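# Tighten two unmarked loose screws with the cordless screwdriver

## Task

The cover plate has two loose screws, the ones without an orange paint dab. Use the cordless screwdriver on the table, which runs when its trigger is pulled, to drive both of them fully tight, and leave the screwdriver switched off at the end. Each time the bit slips in the socket of either loose screw, that socket is harmed: slips cut the score, and too many of them fail the job even if the screws end up tight.

## Robot and tools

Robot: two arms, left_arm and right_arm, each ending in an identical right-handed five-finger hand, so the hands are not mirror images. Scene frame: origin at table-top height midway between the nominal arm bases, +x out over the table, +y toward the left_arm side, +z up. Image left and right do not match arm names. Positions in results are in metres and can be off by a few centimetres.

Hand point: a spot about 0.05 m in front of the palm and 0.15 m from the wrist flange. Its +z runs along the straightened fingers, +y points out of the palm, and +x runs across the palm away from the thumb. A bracket on the little-finger side of the wrist sticks out and can collide. With the palm down, the wrist may sit up to about 0.13 m below the hand point and reach the table first.

Row layout: every commanded row has 28 numbers, each from -1 to 1, and both arms must always be filled in. Order: left dx, dy, dz, rx, ry, rz, then left little, ring, middle, index, thumb_bend, thumb_turn, force_limit, speed, then the same 14 for the right arm. dx..rz are offsets, not poses. They are measured from the arm's Hand target as it stood when the action or move began, along the scene axes. 1.0 equals 0.6 m of travel or 180 degrees of turn. rx, ry, rz form a single rotation vector applied about the Hand target's position. Six zeros re-request the current Hand target. Sending the same offset again moves the arm further. Finger numbers are targets: +1 is straight or open, -1 is curled. For thumb_turn, +1 puts the thumb beside the palm and -1 puts it opposite the fingers. force_limit maps -1..+1 to about 0..10 N at the fingertip (15 N for the thumb motors). speed rises from nearly zero at -1 to full at +0.48 and stays full above that. No number means 'unchanged'. To keep a hand as it is, resend the last eight hand numbers you sent it. If you have not sent any yet, send its hand_measured values plus hand_force_limit and hand_speed. Use speed about -0.94 or below for gentle closing. Use the thumb turned in for a grip 0.035 to 0.065 m thick, or a handle down to about 0.025 m.

Tools:
- execute_actions(actions, cameras): actions is a list of actions. Each action is up to 15 rows, each row lasting one 1/30 s step; a short action holds its last row to fill 15 steps. Every row counts from the action's starting Hand target. An empty list just reports state and images.
- move(target, speed, blend, stop_force, zero, blocking, cameras): drives each hand point in a straight line to the offset in target. target is one 28-number row, or a list of up to 15 rows, all measured from the same starting Hand targets. speed is in m/s, 0.002 to 3.2, default 0.25; rotation is capped at twice that in rad/s. blend is a corner-rounding radius in m for lists. stop_force is 4 to 120 N and ends an arm's path when it feels that much resistance along its motion. Do not rely on it when the hand also turns. Omit it when backing away from a contact. zero (default true) re-zeroes the sensor first. blocking=false returns early and cannot be combined with stop_force. The result adds a 'move:' line giving the ending (done, off_target, moving, held, fault) and any limits (paced = clipped, held = steps withheld). Moves do not avoid obstacles. Hand points lag and can overshoot, more so when fast. Keep paths away from an arm's own base.
- wait(seconds 0..10, cameras): lets time pass holding commands.
- stop(cameras): brakes a running move; the tool keeps running.
- zoom_image(camera, region [x0,y0,x1,y1], max 504x504 px) on the latest image of cam_head_left, cam_head_right, cam_high (896x504), cam_left_wrist or cam_right_wrist (672x504).
- show_instructions(): displays the reference pages, such as the CORDLESS SCREWDRIVER page that shows the tool and its trigger.
- zero_wrist_force(arm): tares that arm's force sensor.
- finished_scene(scene): ends the current scene with that scene's number. This cannot be undone.

Results: 'Hand target' is the last commanded pose after clipping, and the next offsets start from it. The hand point often rests a bit short of it; send the gap as an offset. Orientation commands are clipped to within 32 degrees of the measured orientation on each step. hand_measured, hand_stopped_by (moving, target, force, stalled, fault) and hand_load_n (positive = finger pushed open) follow motor order. A lost grip shows only as hand_load_n dropping near 0. Wrist force and torque are in the end effector axes; a third line gives the peak since the last report. Joint torques include gravity and are noisy.

Hazards: a contact force near 150 N (plus or minus 25), or joint contact torque at its limit (elbow 135, wrist joints 48.6 N m), stops the arm for 10 s. The arms are stiff, so even a small overshoot past a firm surface can fault. Approach slowly with stop_force, and back off with a target past the hand point. Hot motors from long loads or stretched reach can brake an arm for 30 to 60 s. Avoid collisions between arms, closing a hand on the other hand, drops, releasing moving objects, slams and over-forcing fingers. Anything falling off the table fails the job. Seat the bit squarely and press moderately while driving to avoid slips. Release the trigger before finishing.

Each tool is called in YAML: its name, and indented under it one key for each argument.

Reference images:

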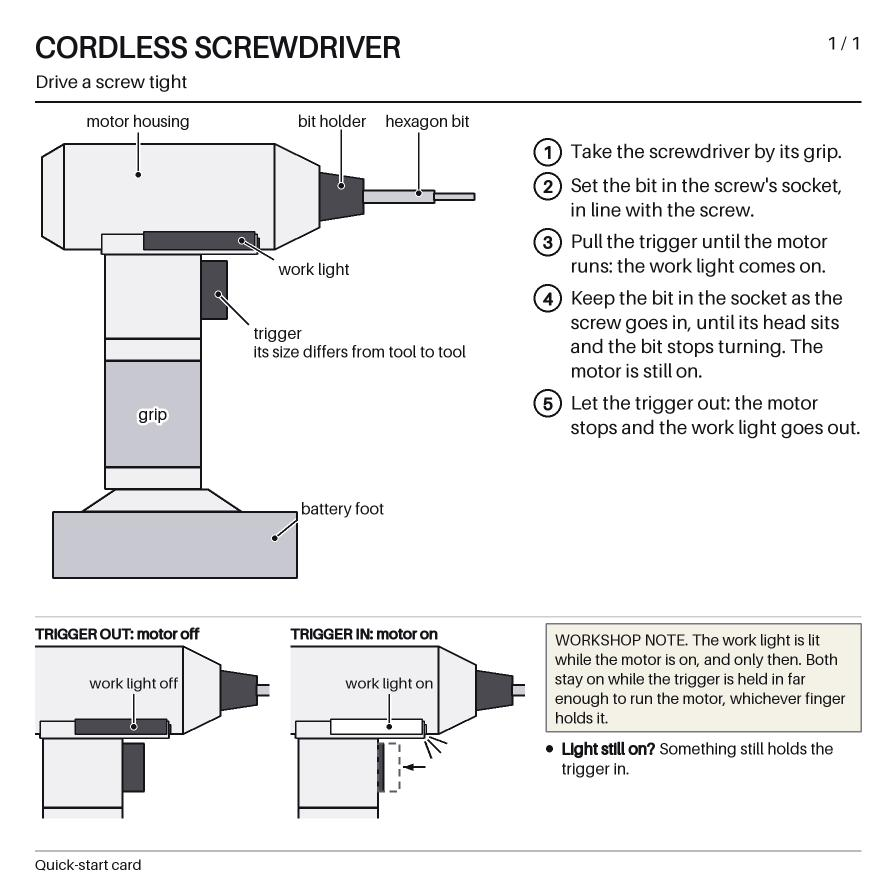

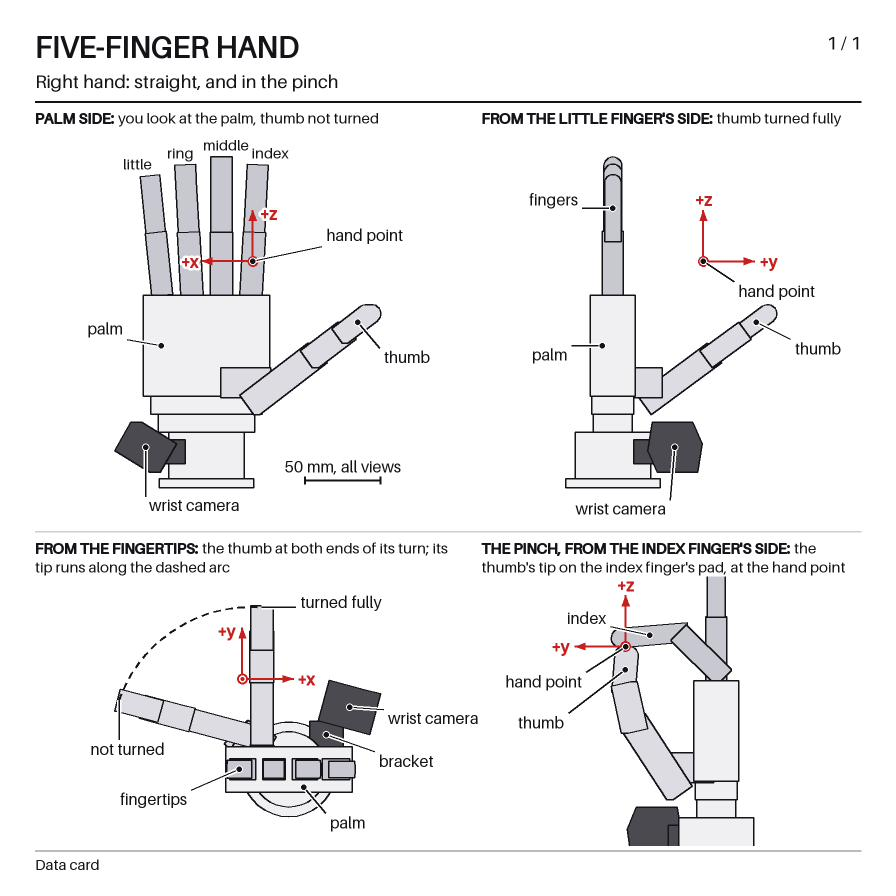

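## Session

execute_actions:
  actions: []

Scene clock: 0.00 s.
left_arm: end_effector_position=(+0.2956, +0.1549, +0.3895) hand_measured=(+1.000, +1.000, +1.000, +1.000, +1.000, +1.000) hand_load_n=(+0.0, +0.0, +0.0, +0.0, +0.0, +0.0) hand_stopped_by=(target, target, target, target, target, target) hand_force_limit=0.00 hand_speed=-0.80 end_effector_quat_wxyz=(-0.069, +0.198, +0.799, -0.564) | right_arm: end_effector_position=(+1.0812, -0.1468, +0.3193) hand_measured=(+1.000, +1.000, +1.000, +1.000, +1.000, +1.000) hand_load_n=(+0.0, +0.0, +0.0, +0.0, +0.0, +0.0) hand_stopped_by=(target, target, target, target, target, target) hand_force_limit=0.00 hand_speed=-0.80 end_effector_quat_wxyz=(+0.236, +0.829, +0.357, +0.359)
Joint positions: left_arm=[-0.786 -1.52 2.016 0.291 2.618 -2.305] | right_arm=[0.489 -0.534 0.623 0.738 2.111 1.092]
Joint velocities: within noise
Joint torques (N m): no reading
Wrist force (N): no reading
Wrist torque (N m): no reading
Wrist force, peak (N): no reading
Hand target: left_arm +0.2956, +0.1549, +0.3895; -0.069, +0.198, +0.799, -0.564 | right_arm +1.0812, -0.1468, +0.3193; +0.236, +0.829, +0.357, +0.359

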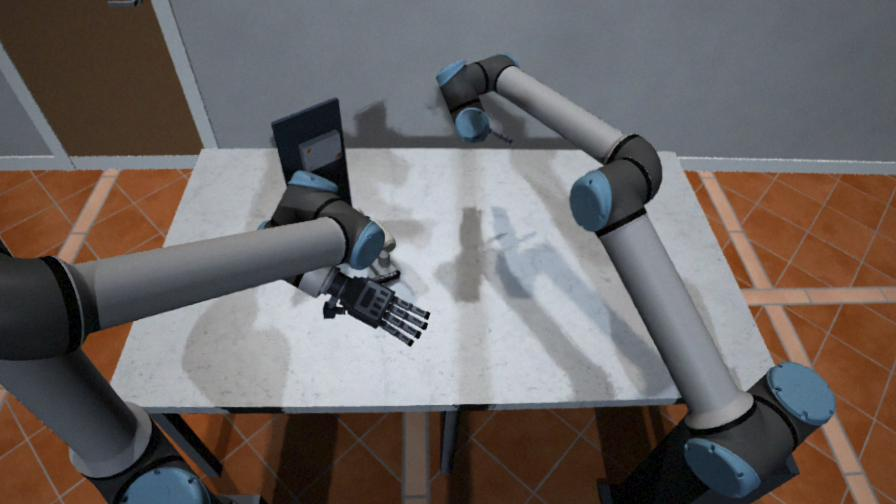

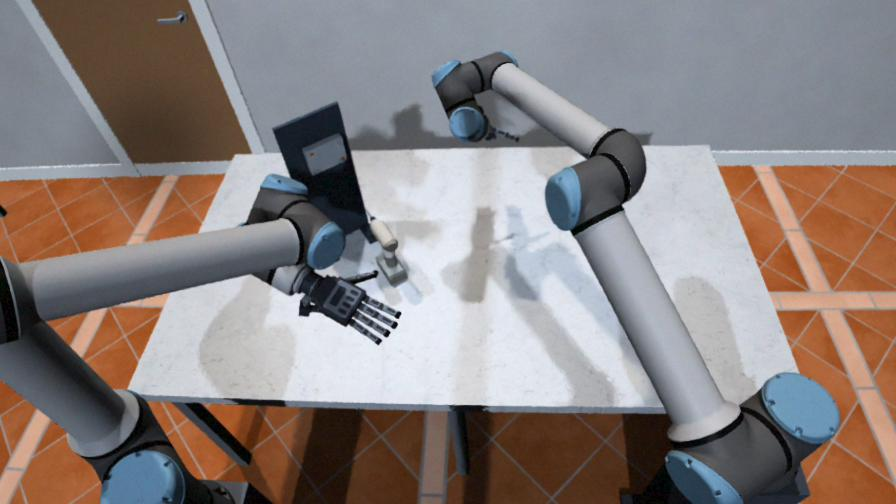

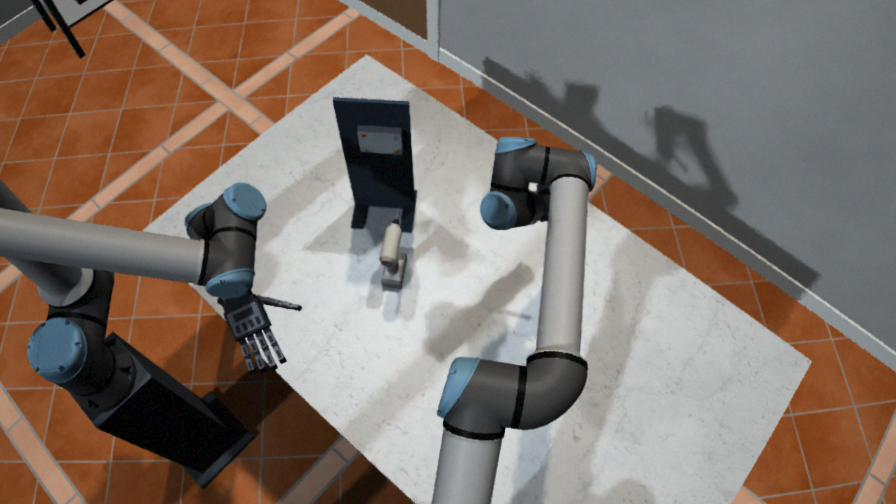

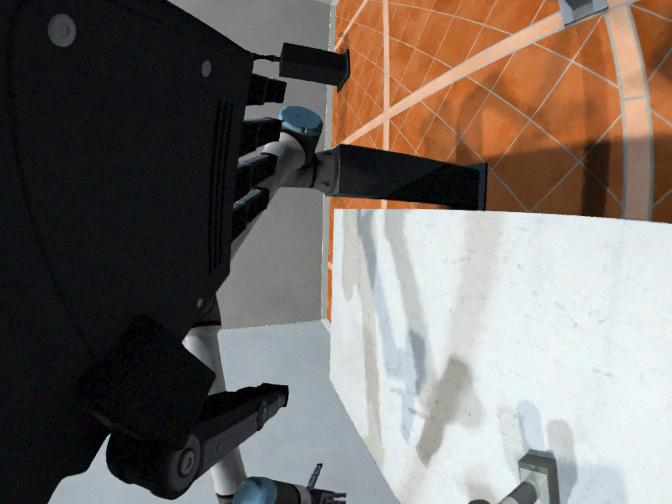

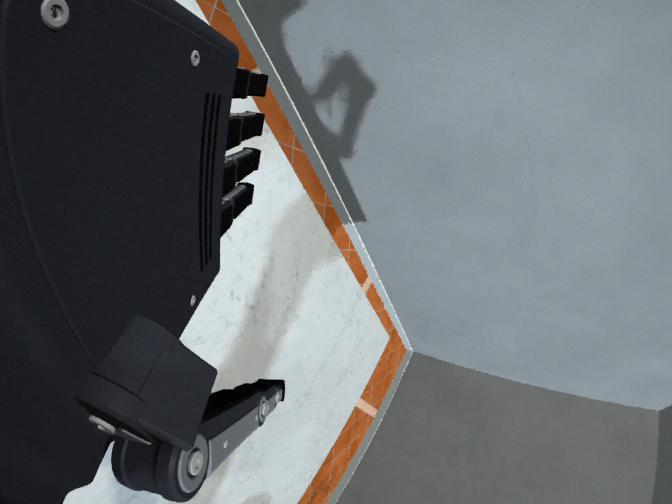

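zoom_image:
  camera: "cam_head_right"
  region: [240, 90, 440, 310]

zoom_image:
  camera: "cam_high"
  region: [310, 80, 450, 300]

zoom_image:
  camera: "cam_head_right"
  region: [290, 120, 370, 190]

zoom_image:
  camera: "cam_head_left"
  region: [260, 90, 440, 310]

zoom_image:
  camera: "cam_high"
  region: [340, 110, 420, 170]

Scaled by 2.291.

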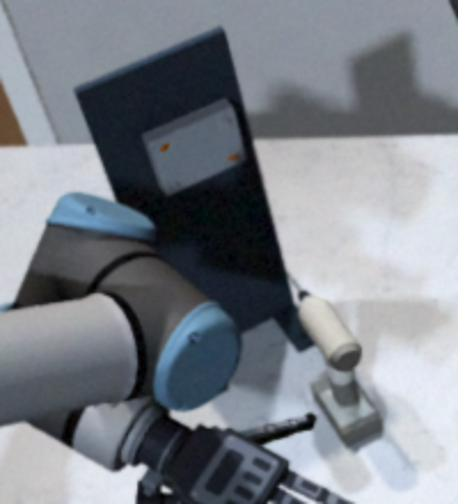

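Scaled by 2.291.

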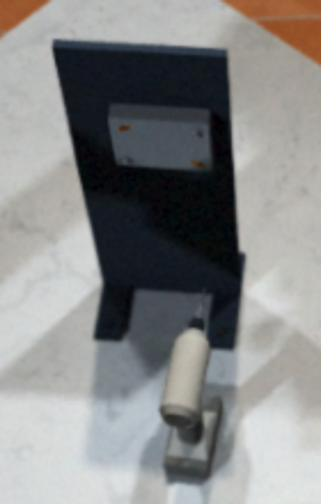

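Scaled by 6.300.

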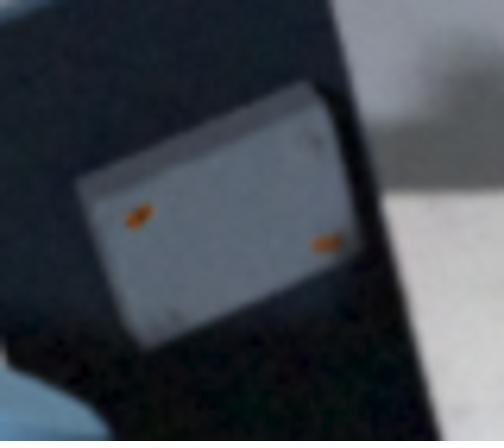

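Scaled by 2.291.

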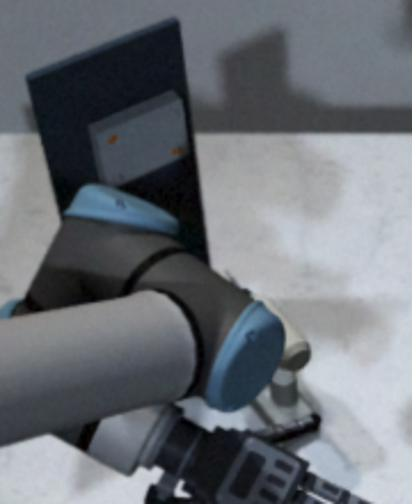

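Scaled by 6.300.

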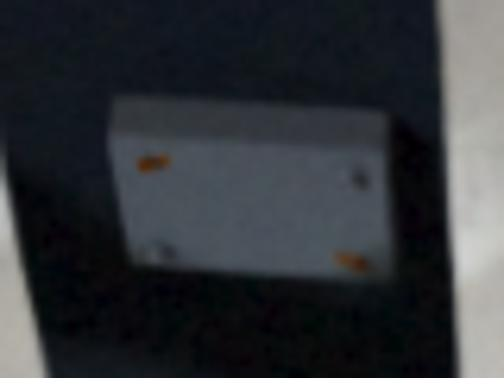

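move:
  target: [-0.1,0.5,0.25,0,0,0,1,1,1,1,1,1,0,-0.8,-0.5,-0.25,0.1,0,0,0,1,1,1,1,1,1,0,-0.8]

Scene clock: 2.23 s.
left_arm: end_effector_position=(+0.2536, +0.3626, +0.4950) hand_measured=(+1.000, +1.000, +1.000, +1.000, +1.000, +1.000) hand_load_n=(+0.0, +0.0, -0.5, +0.0, +0.0, +0.0) hand_stopped_by=(target, target, target, target, target, target) hand_force_limit=0.00 hand_speed=-0.80 end_effector_quat_wxyz=(-0.064, +0.193, +0.800, -0.565) | right_arm: end_effector_position=(+0.8361, -0.2692, +0.3683) hand_measured=(+1.000, +1.000, +1.000, +1.000, +1.000, +1.000) hand_load_n=(+0.0, +0.0, +0.0, +0.0, +0.0, +0.0) hand_stopped_by=(target, target, target, target, target, target) hand_force_limit=0.00 hand_speed=-0.80 end_effector_quat_wxyz=(+0.236, +0.829, +0.357, +0.359)
Joint positions: left_arm=[-0.409 -1.628 2.068 1.064 2.779 -1.52] | right_arm=[0.521 -1.051 1.451 0.441 2.132 1.12]
Joint torques (N m): left_arm=[-0.11 -5.07 -47.17 6.85 -0.53 4.38] | right_arm=[-14.92 -95 -29.88 4.01 -0.55 -2.41]
Wrist force (N): left_arm=[-0.3 0.2 -0.1] | right_arm=[-0.1 0.0 0.1]
Wrist torque (N m): left_arm=[0.03 0.08 -0.03] | right_arm=[-0.01 0.01 0.00]
Wrist force, peak (N): left_arm=[5.0 -4.2 -6.6] | right_arm=[1.6 0.3 1.8]
Hand target: left_arm +0.2537, +0.3627, +0.4950; -0.064, +0.192, +0.800, -0.565 (not the last commanded pose) | right_arm +0.8361, -0.2694, +0.3683; +0.236, +0.829, +0.357, +0.359 (not the last commanded pose)
Off the commanded pose: left_arm 0.104 m, 1 deg | right_arm 0.062 m, 0 deg.
move: held (left_arm; a check stopped the path), off_target (right_arm; braked when a check withheld steps of left_arm); limits=held
pose unreachable (left arm): on one or more control steps of this call, first in action 0 (counted from 0), this arm could not follow its commanded pose, so it was not sent that pose on those steps. It may still have moved: this result reports where it is.
cause: moving toward the commanded pose would bring two parts of the arm too close to each other (joints 4 (wrist 1) to 6 (wrist 3) lie between them).

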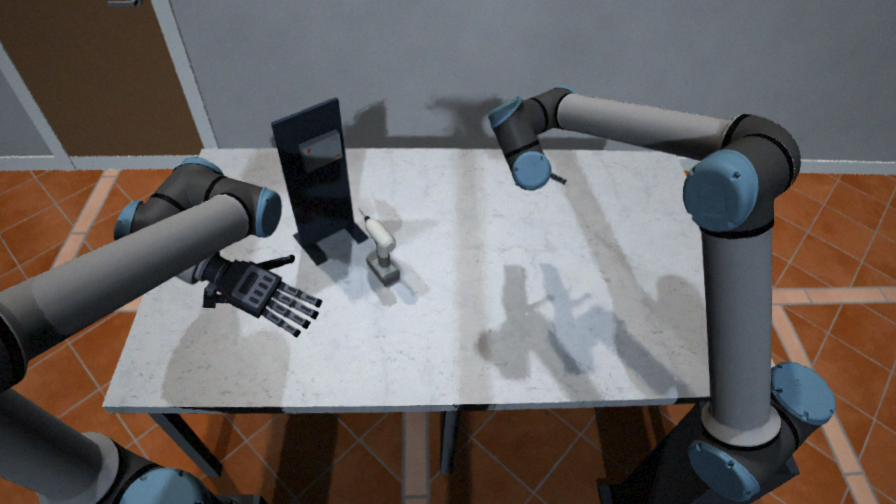

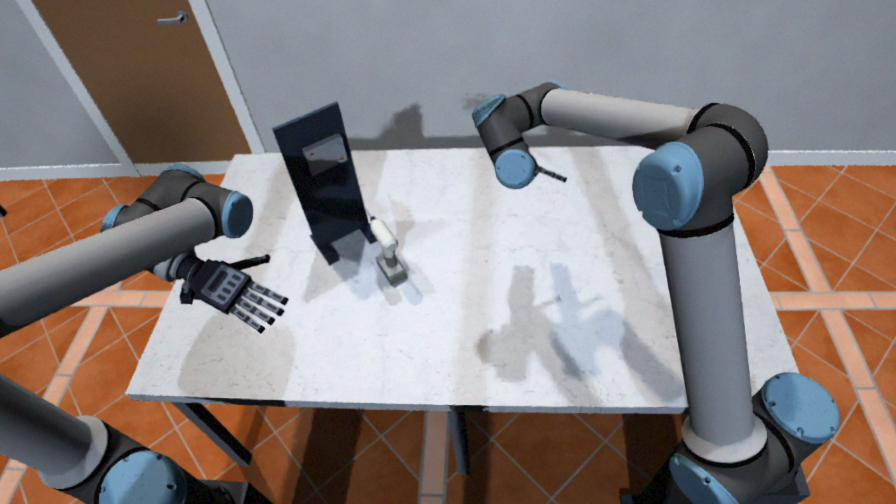

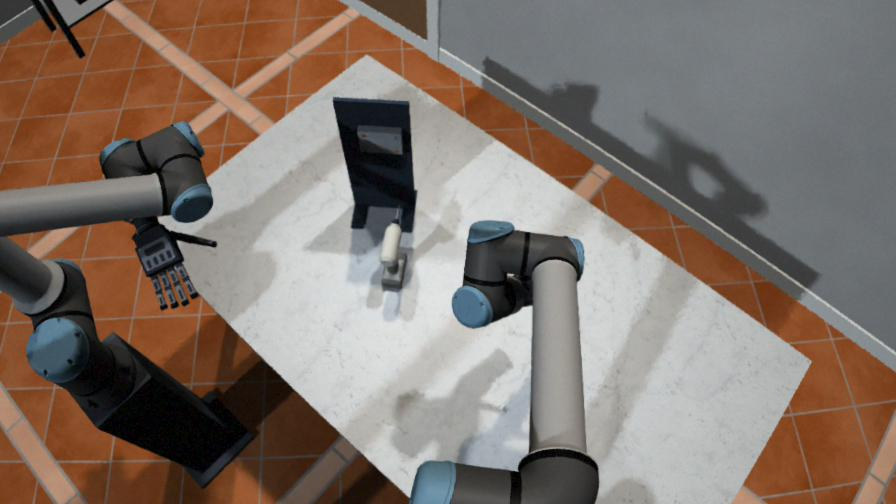

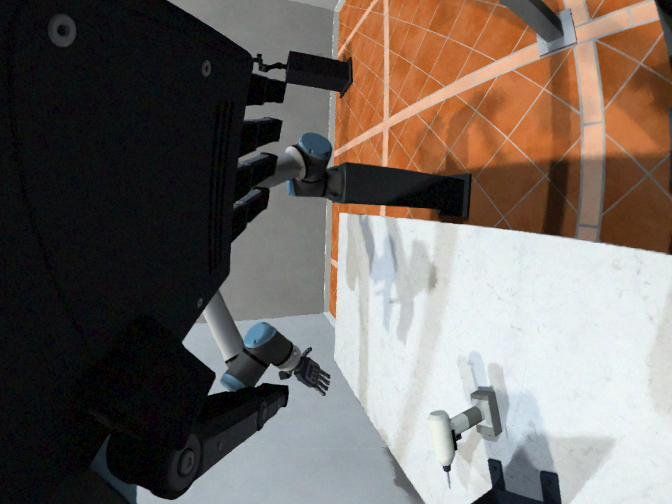

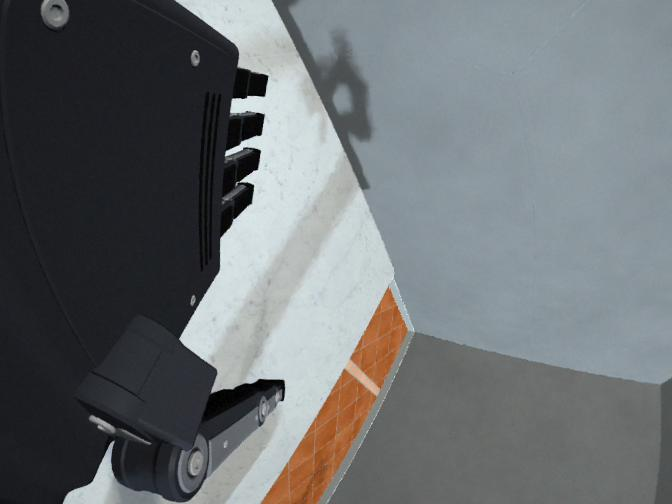

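zoom_image:
  camera: "cam_head_right"
  region: [260, 90, 440, 300]

zoom_image:
  camera: "cam_head_left"
  region: [260, 90, 440, 300]

zoom_image:
  camera: "cam_high"
  region: [320, 80, 430, 300]

zoom_image:
  camera: "cam_left_wrist"
  region: [400, 360, 580, 504]

Scaled by 2.400.

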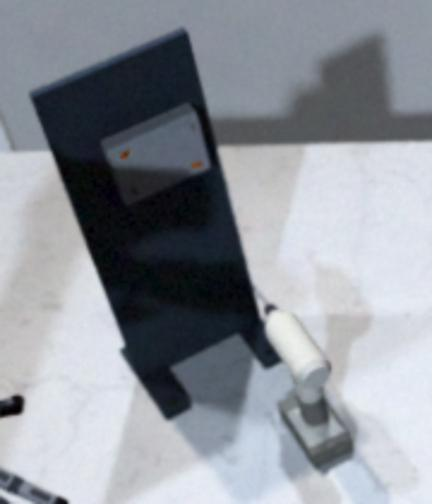

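Scaled by 2.400.

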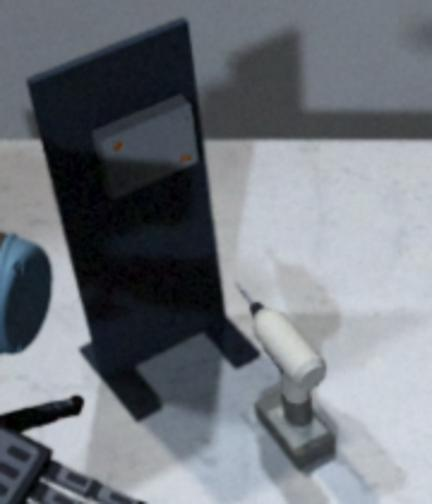

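Scaled by 2.291.

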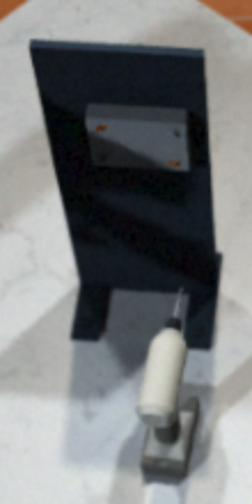

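Scaled by 2.800 (camera's finer frame: 960x720).

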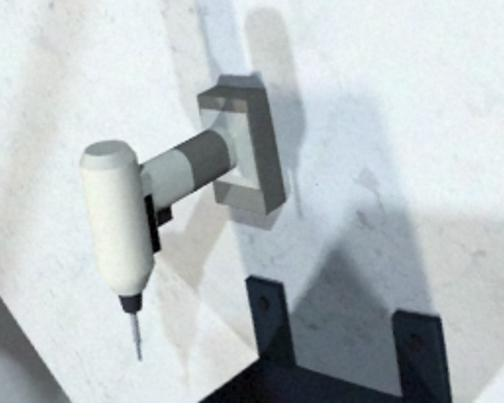

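move:
  target: [0,0,0,0,0,0,1,1,1,1,1,1,0,-0.8,-0.65,0.2,0.05,-0.665,-0.22,0.344,1,1,1,1,1,1,0,-0.8]
  speed: 0.5

Scene clock: 6.00 s.
left_arm: end_effector_position=(+0.2537, +0.3627, +0.4950) hand_measured=(+1.000, +1.000, +1.000, +1.000, +1.000, +1.000) hand_load_n=(+0.0, +0.0, +0.0, +0.0, +0.0, +0.0) hand_stopped_by=(target, target, target, target, target, target) hand_force_limit=0.00 hand_speed=-0.80 end_effector_quat_wxyz=(-0.064, +0.192, +0.800, -0.565) | right_arm: end_effector_position=(+0.4460, -0.1494, +0.3982) hand_measured=(+1.000, +1.000, +1.000, +1.000, +1.000, +1.000) hand_load_n=(+0.0, +0.0, +0.0, +0.0, +0.0, +0.0) hand_stopped_by=(target, target, target, target, target, target) hand_force_limit=0.00 hand_speed=-0.80 end_effector_quat_wxyz=(+0.691, -0.152, +0.690, +0.153)
Joint positions: left_arm=[-0.409 -1.628 2.068 1.064 2.779 -1.52] | right_arm=[0.78 -1.587 2.38 -0.794 1.976 -1.57]
Joint torques (N m): left_arm=[7.76 -7.96 -35.83 6.65 -0.06 4.28] | right_arm=[-16.58 -36.35 -37.04 -3.21 -0.38 -2.69]
Wrist force (N): left_arm=[-0.1 0.0 -0.5] | right_arm=[0.1 0.4 -0.3]
Wrist torque (N m): left_arm=[0.03 0.05 -0.02] | right_arm=[-0.09 0.12 -0.09]
Wrist force, peak (N): left_arm=[-0.2 0.8 0.0] | right_arm=[0.5 1.3 0.9]
Hand target: left_arm +0.2537, +0.3627, +0.4950; -0.064, +0.192, +0.800, -0.565 | right_arm +0.4461, -0.1494, +0.3983; +0.691, -0.152, +0.690, +0.153
Off the commanded pose: left_arm 0.000 m, 0 deg | right_arm 0.000 m, 0 deg.
move: done

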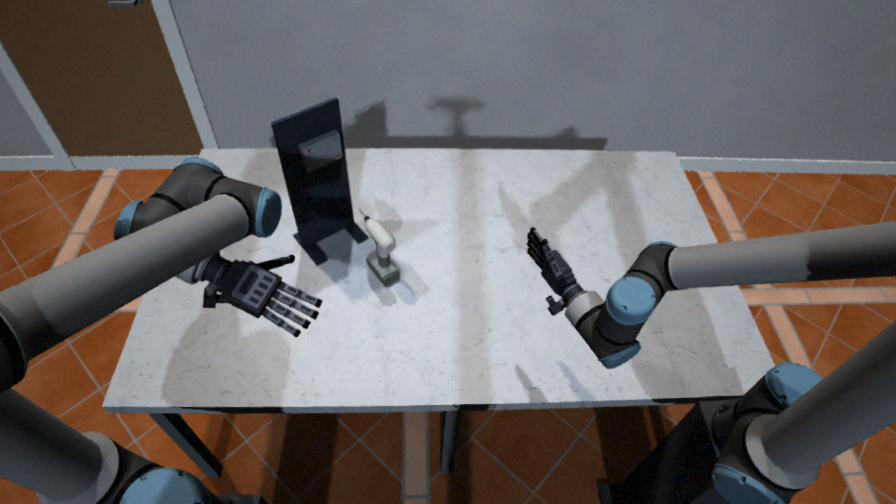

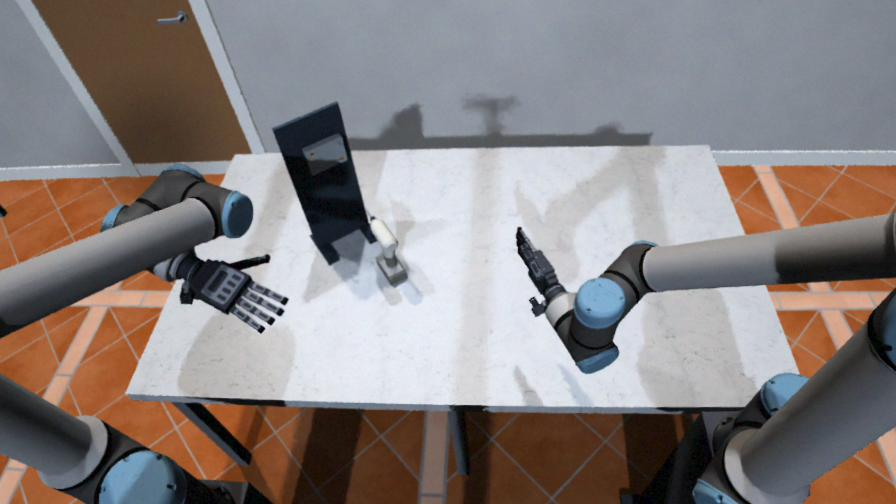

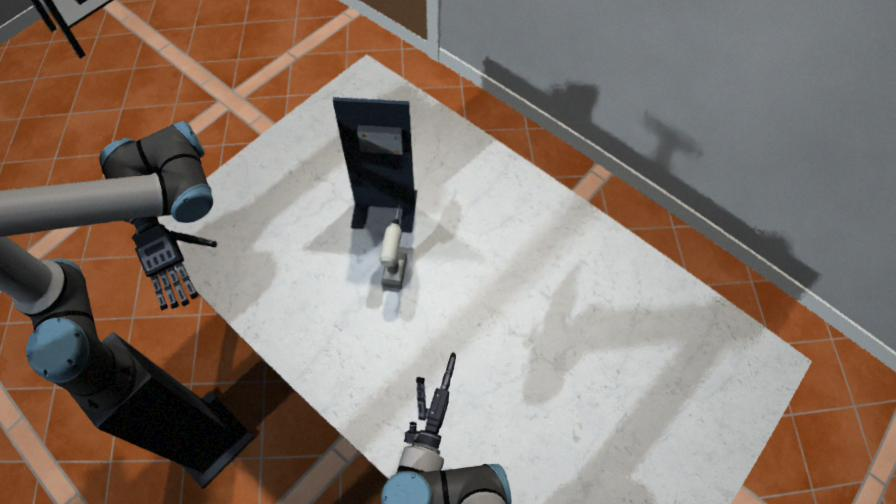

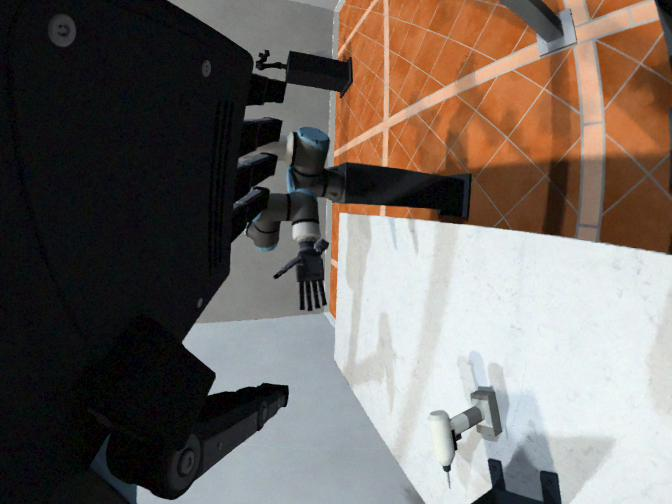

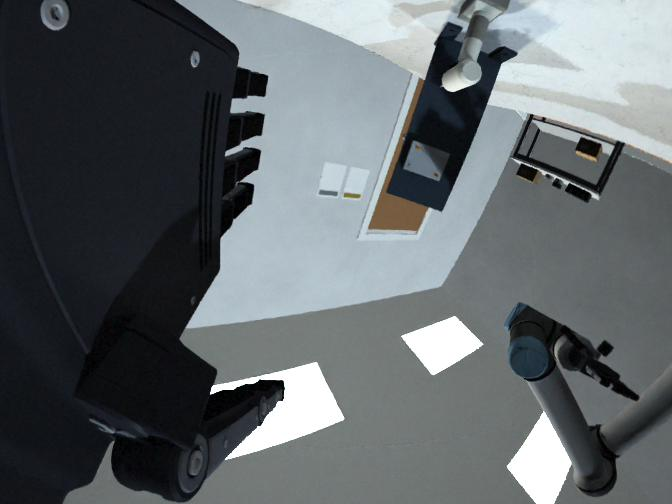

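move:
  target: [0,0,0,0,0,0,1,1,1,1,1,1,0,-0.8,0.1,0.2,-0.25,0,0,0,1,1,1,1,1,1,0,-0.8]

zoom_image:
  camera: "cam_head_left"
  region: [260, 90, 560, 330]

zoom_image:
  camera: "cam_right_wrist"
  region: [200, 0, 600, 400]

Scene clock: 7.90 s.
left_arm: end_effector_position=(+0.2537, +0.3627, +0.4950) hand_measured=(+1.000, +1.000, +1.000, +1.000, +1.000, +1.000) hand_load_n=(+0.0, +0.0, +0.0, +0.0, +0.0, -0.5) hand_stopped_by=(target, target, target, target, target, target) hand_force_limit=0.00 hand_speed=-0.80 end_effector_quat_wxyz=(-0.064, +0.192, +0.800, -0.565) | right_arm: end_effector_position=(+0.5059, -0.0294, +0.2483) hand_measured=(+1.000, +1.000, +1.000, +1.000, +1.000, +1.000) hand_load_n=(+0.0, +0.0, +0.0, +0.0, +0.0, +0.0) hand_stopped_by=(target, target, target, target, target, target) hand_force_limit=0.00 hand_speed=-0.80 end_effector_quat_wxyz=(+0.691, -0.152, +0.690, +0.153)
Joint positions: left_arm=[-0.409 -1.628 2.068 1.064 2.779 -1.52] | right_arm=[0.847 -1.137 2.204 -1.068 2.043 -1.57]
Joint torques (N m): left_arm=[6.6 -7.83 -32.05 6.2 0.85 3.84] | right_arm=[-16.55 -46.23 -25.48 -1.71 -1.26 -2.25]
Wrist force (N): left_arm=[-0.4 0.1 -0.2] | right_arm=[1.0 0.5 -0.1]
Wrist torque (N m): left_arm=[0.03 0.09 -0.03] | right_arm=[-0.10 0.00 -0.04]
Wrist force, peak (N): left_arm=[-0.2 0.8 -0.3] | right_arm=[2.6 1.4 1.2]
Hand target: left_arm +0.2537, +0.3627, +0.4950; -0.064, +0.192, +0.800, -0.565 | right_arm +0.5061, -0.0294, +0.2483; +0.691, -0.152, +0.690, +0.153
Off the commanded pose: left_arm 0.000 m, 0 deg | right_arm 0.000 m, 0 deg.
move: done

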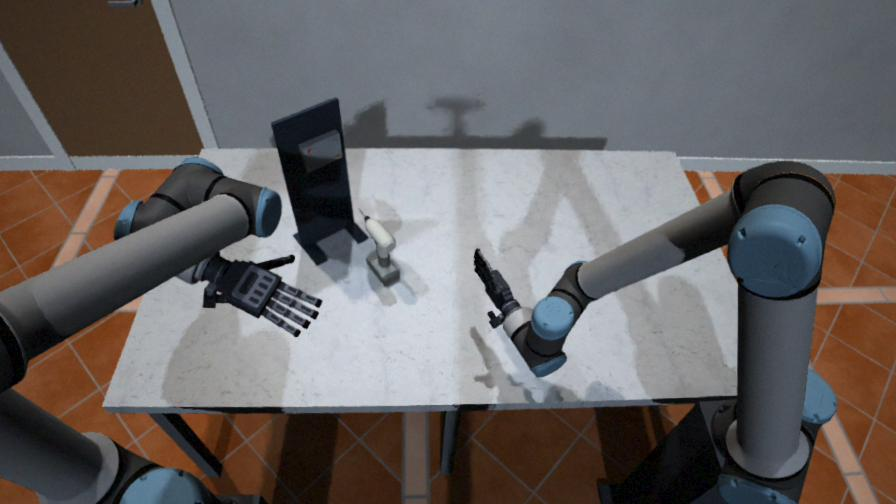

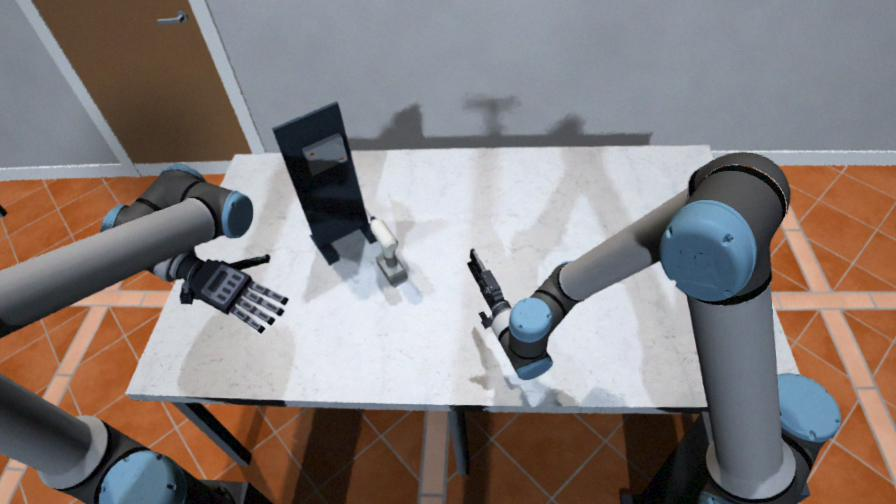

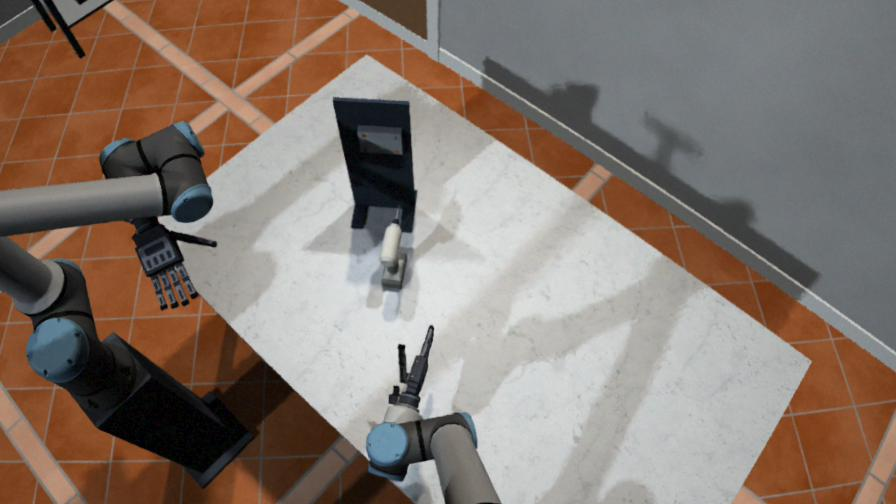

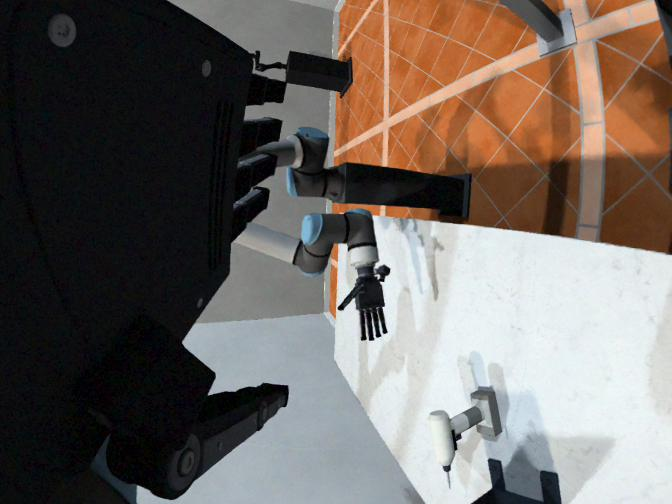

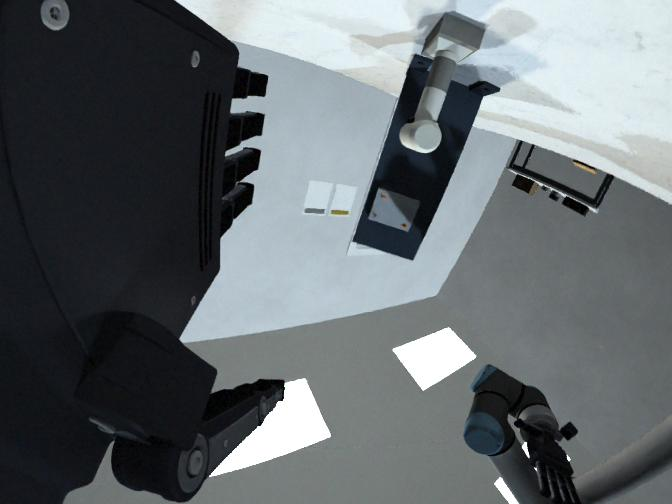

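Scaled by 1.680.

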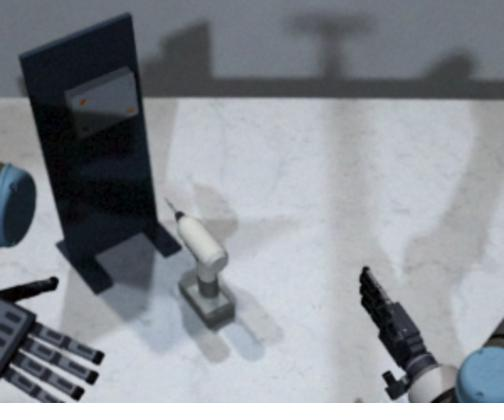

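Scaled by 1.260 (camera's finer frame: 960x720).

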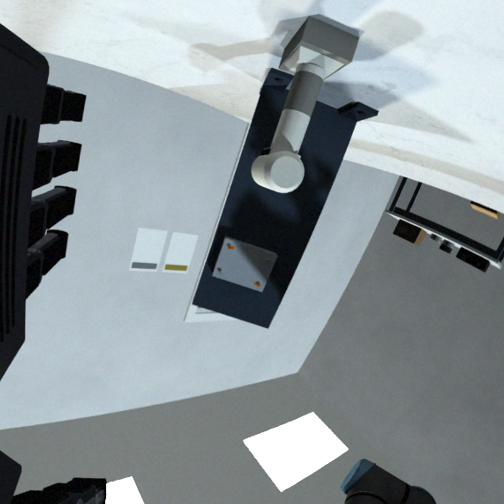

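move:
  target: [0,0,0,0,0,0,1,1,1,1,1,1,0,-0.8,0.05,0.18,-0.15,0,0,0.0556,1,1,1,1,1,-1,0,0]

zoom_image:
  camera: "cam_head_left"
  region: [260, 90, 560, 330]

zoom_image:
  camera: "cam_high"
  region: [300, 180, 500, 400]

zoom_image:
  camera: "cam_left_wrist"
  region: [330, 304, 580, 504]

Scene clock: 10.53 s.
left_arm: end_effector_position=(+0.2537, +0.3627, +0.4950) hand_measured=(+1.000, +1.000, +1.000, +1.000, +1.000, +1.000) hand_load_n=(+0.0, +0.0, -0.5, +0.0, +0.0, +0.0) hand_stopped_by=(target, target, target, target, target, target) hand_force_limit=0.00 hand_speed=-0.80 end_effector_quat_wxyz=(-0.064, +0.192, +0.800, -0.565) | right_arm: end_effector_position=(+0.5361, +0.0786, +0.1583) hand_measured=(+1.000, +1.000, +1.000, +1.000, +1.000, -1.000) hand_load_n=(+0.5, +0.0, +0.0, +0.0, +0.0, +0.0) hand_stopped_by=(target, target, target, target, target, target) hand_force_limit=0.00 hand_speed=0.00 end_effector_quat_wxyz=(+0.675, -0.212, +0.674, +0.213)
Joint positions: left_arm=[-0.409 -1.628 2.068 1.064 2.779 -1.52] | right_arm=[0.84 -0.901 2.023 -1.123 1.862 -1.57]
Joint torques (N m): left_arm=[10.26 -7.84 -25 6.22 1.12 3.4] | right_arm=[14.3 -67.45 -26.54 -0.03 -1.32 1.93]
Wrist force (N): left_arm=[-0.2 0.4 -0.1] | right_arm=[0.5 0.8 -0.5]
Wrist torque (N m): left_arm=[0.07 0.06 -0.01] | right_arm=[-0.03 0.07 -0.07]
Wrist force, peak (N): left_arm=[-0.6 0.6 0.2] | right_arm=[2.1 1.3 0.9]
Hand target: left_arm +0.2537, +0.3627, +0.4950; -0.064, +0.192, +0.800, -0.565 | right_arm +0.5361, +0.0786, +0.1583; +0.675, -0.212, +0.674, +0.213
Off the commanded pose: left_arm 0.000 m, 0 deg | right_arm 0.000 m, 0 deg.
move: done

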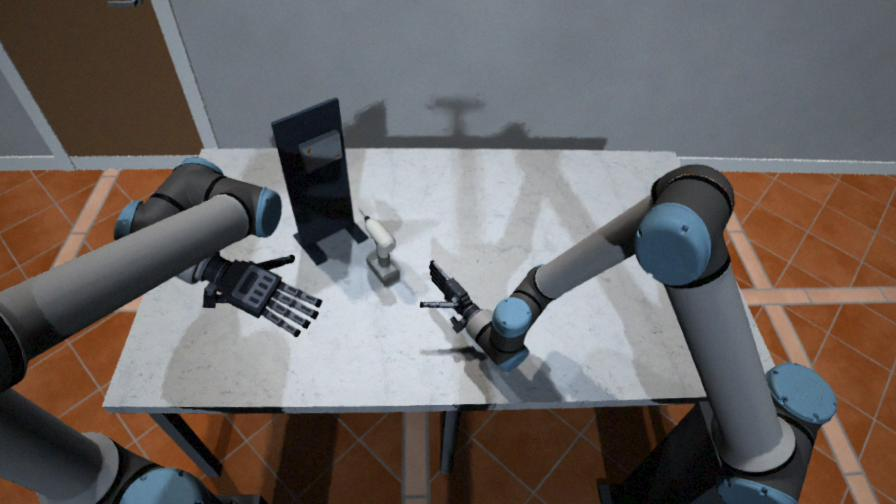

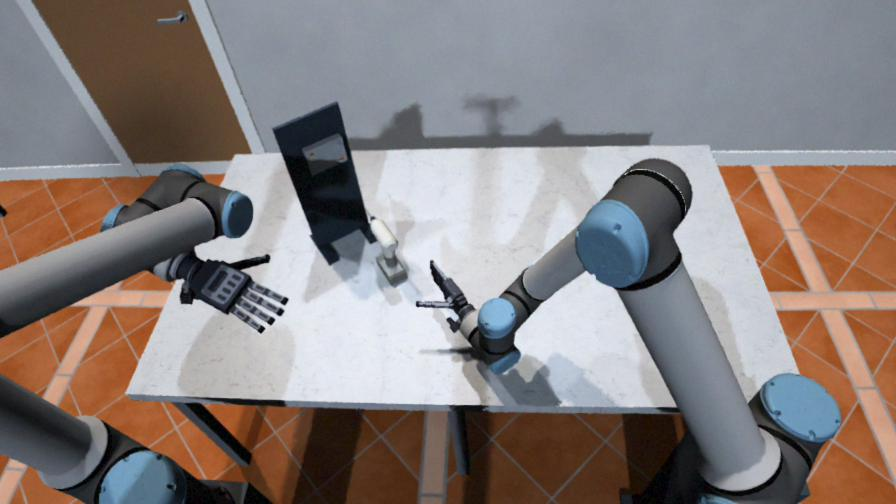

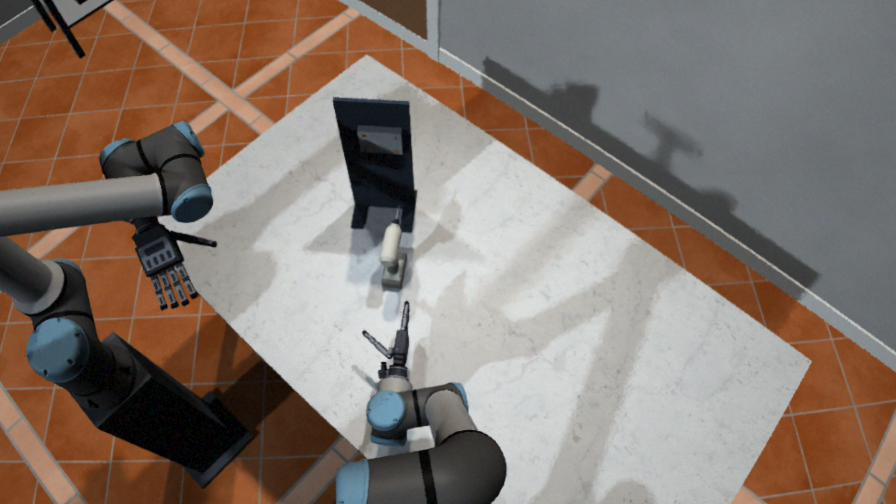

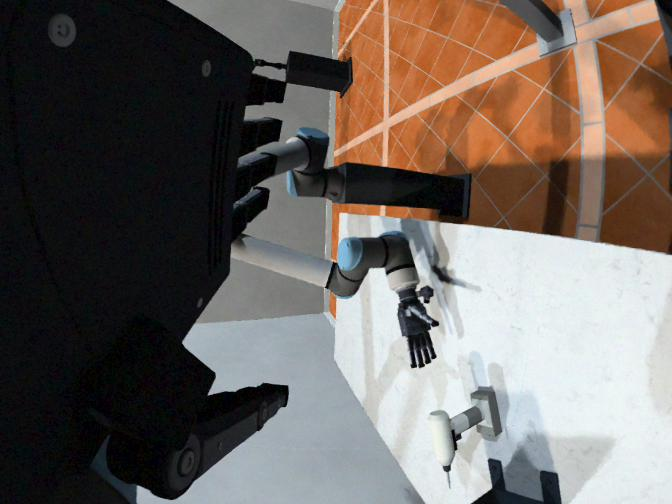

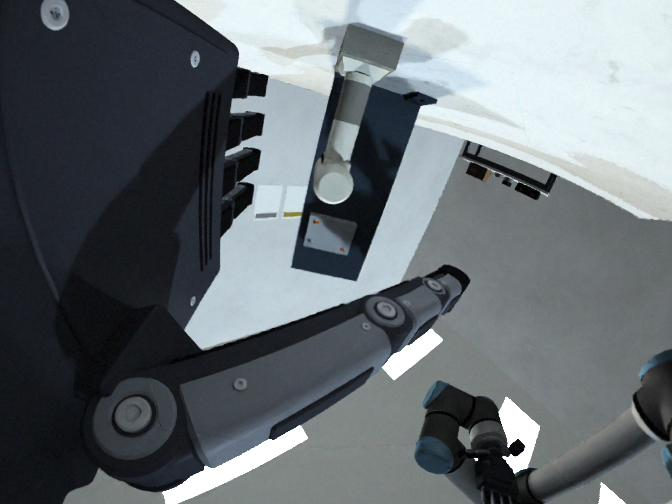

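Scaled by 1.680.

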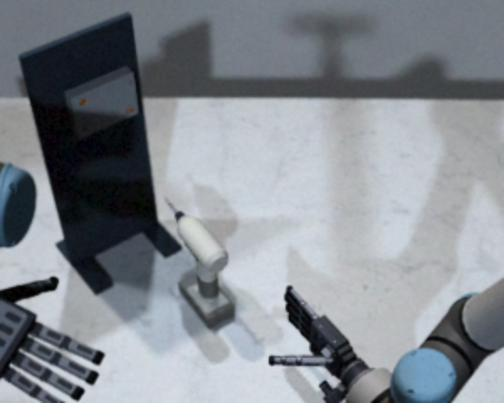

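Scaled by 2.291.

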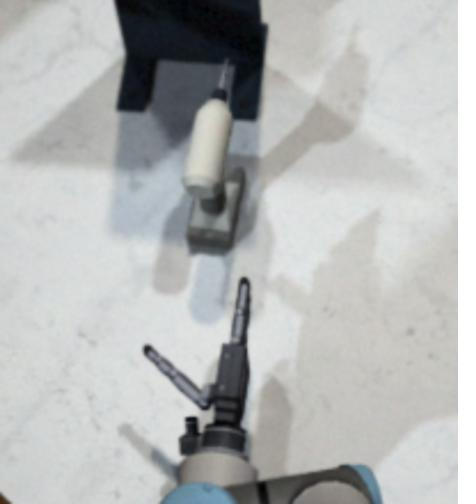

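Scaled by 2.016 (camera's finer frame: 960x720).

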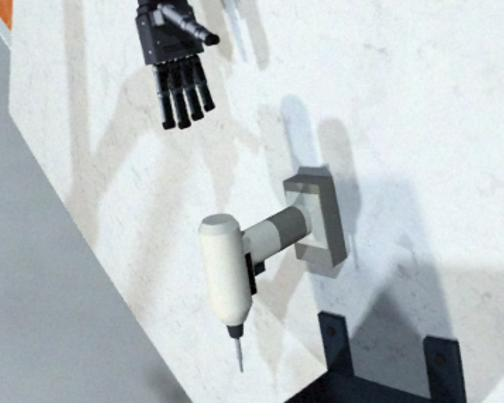

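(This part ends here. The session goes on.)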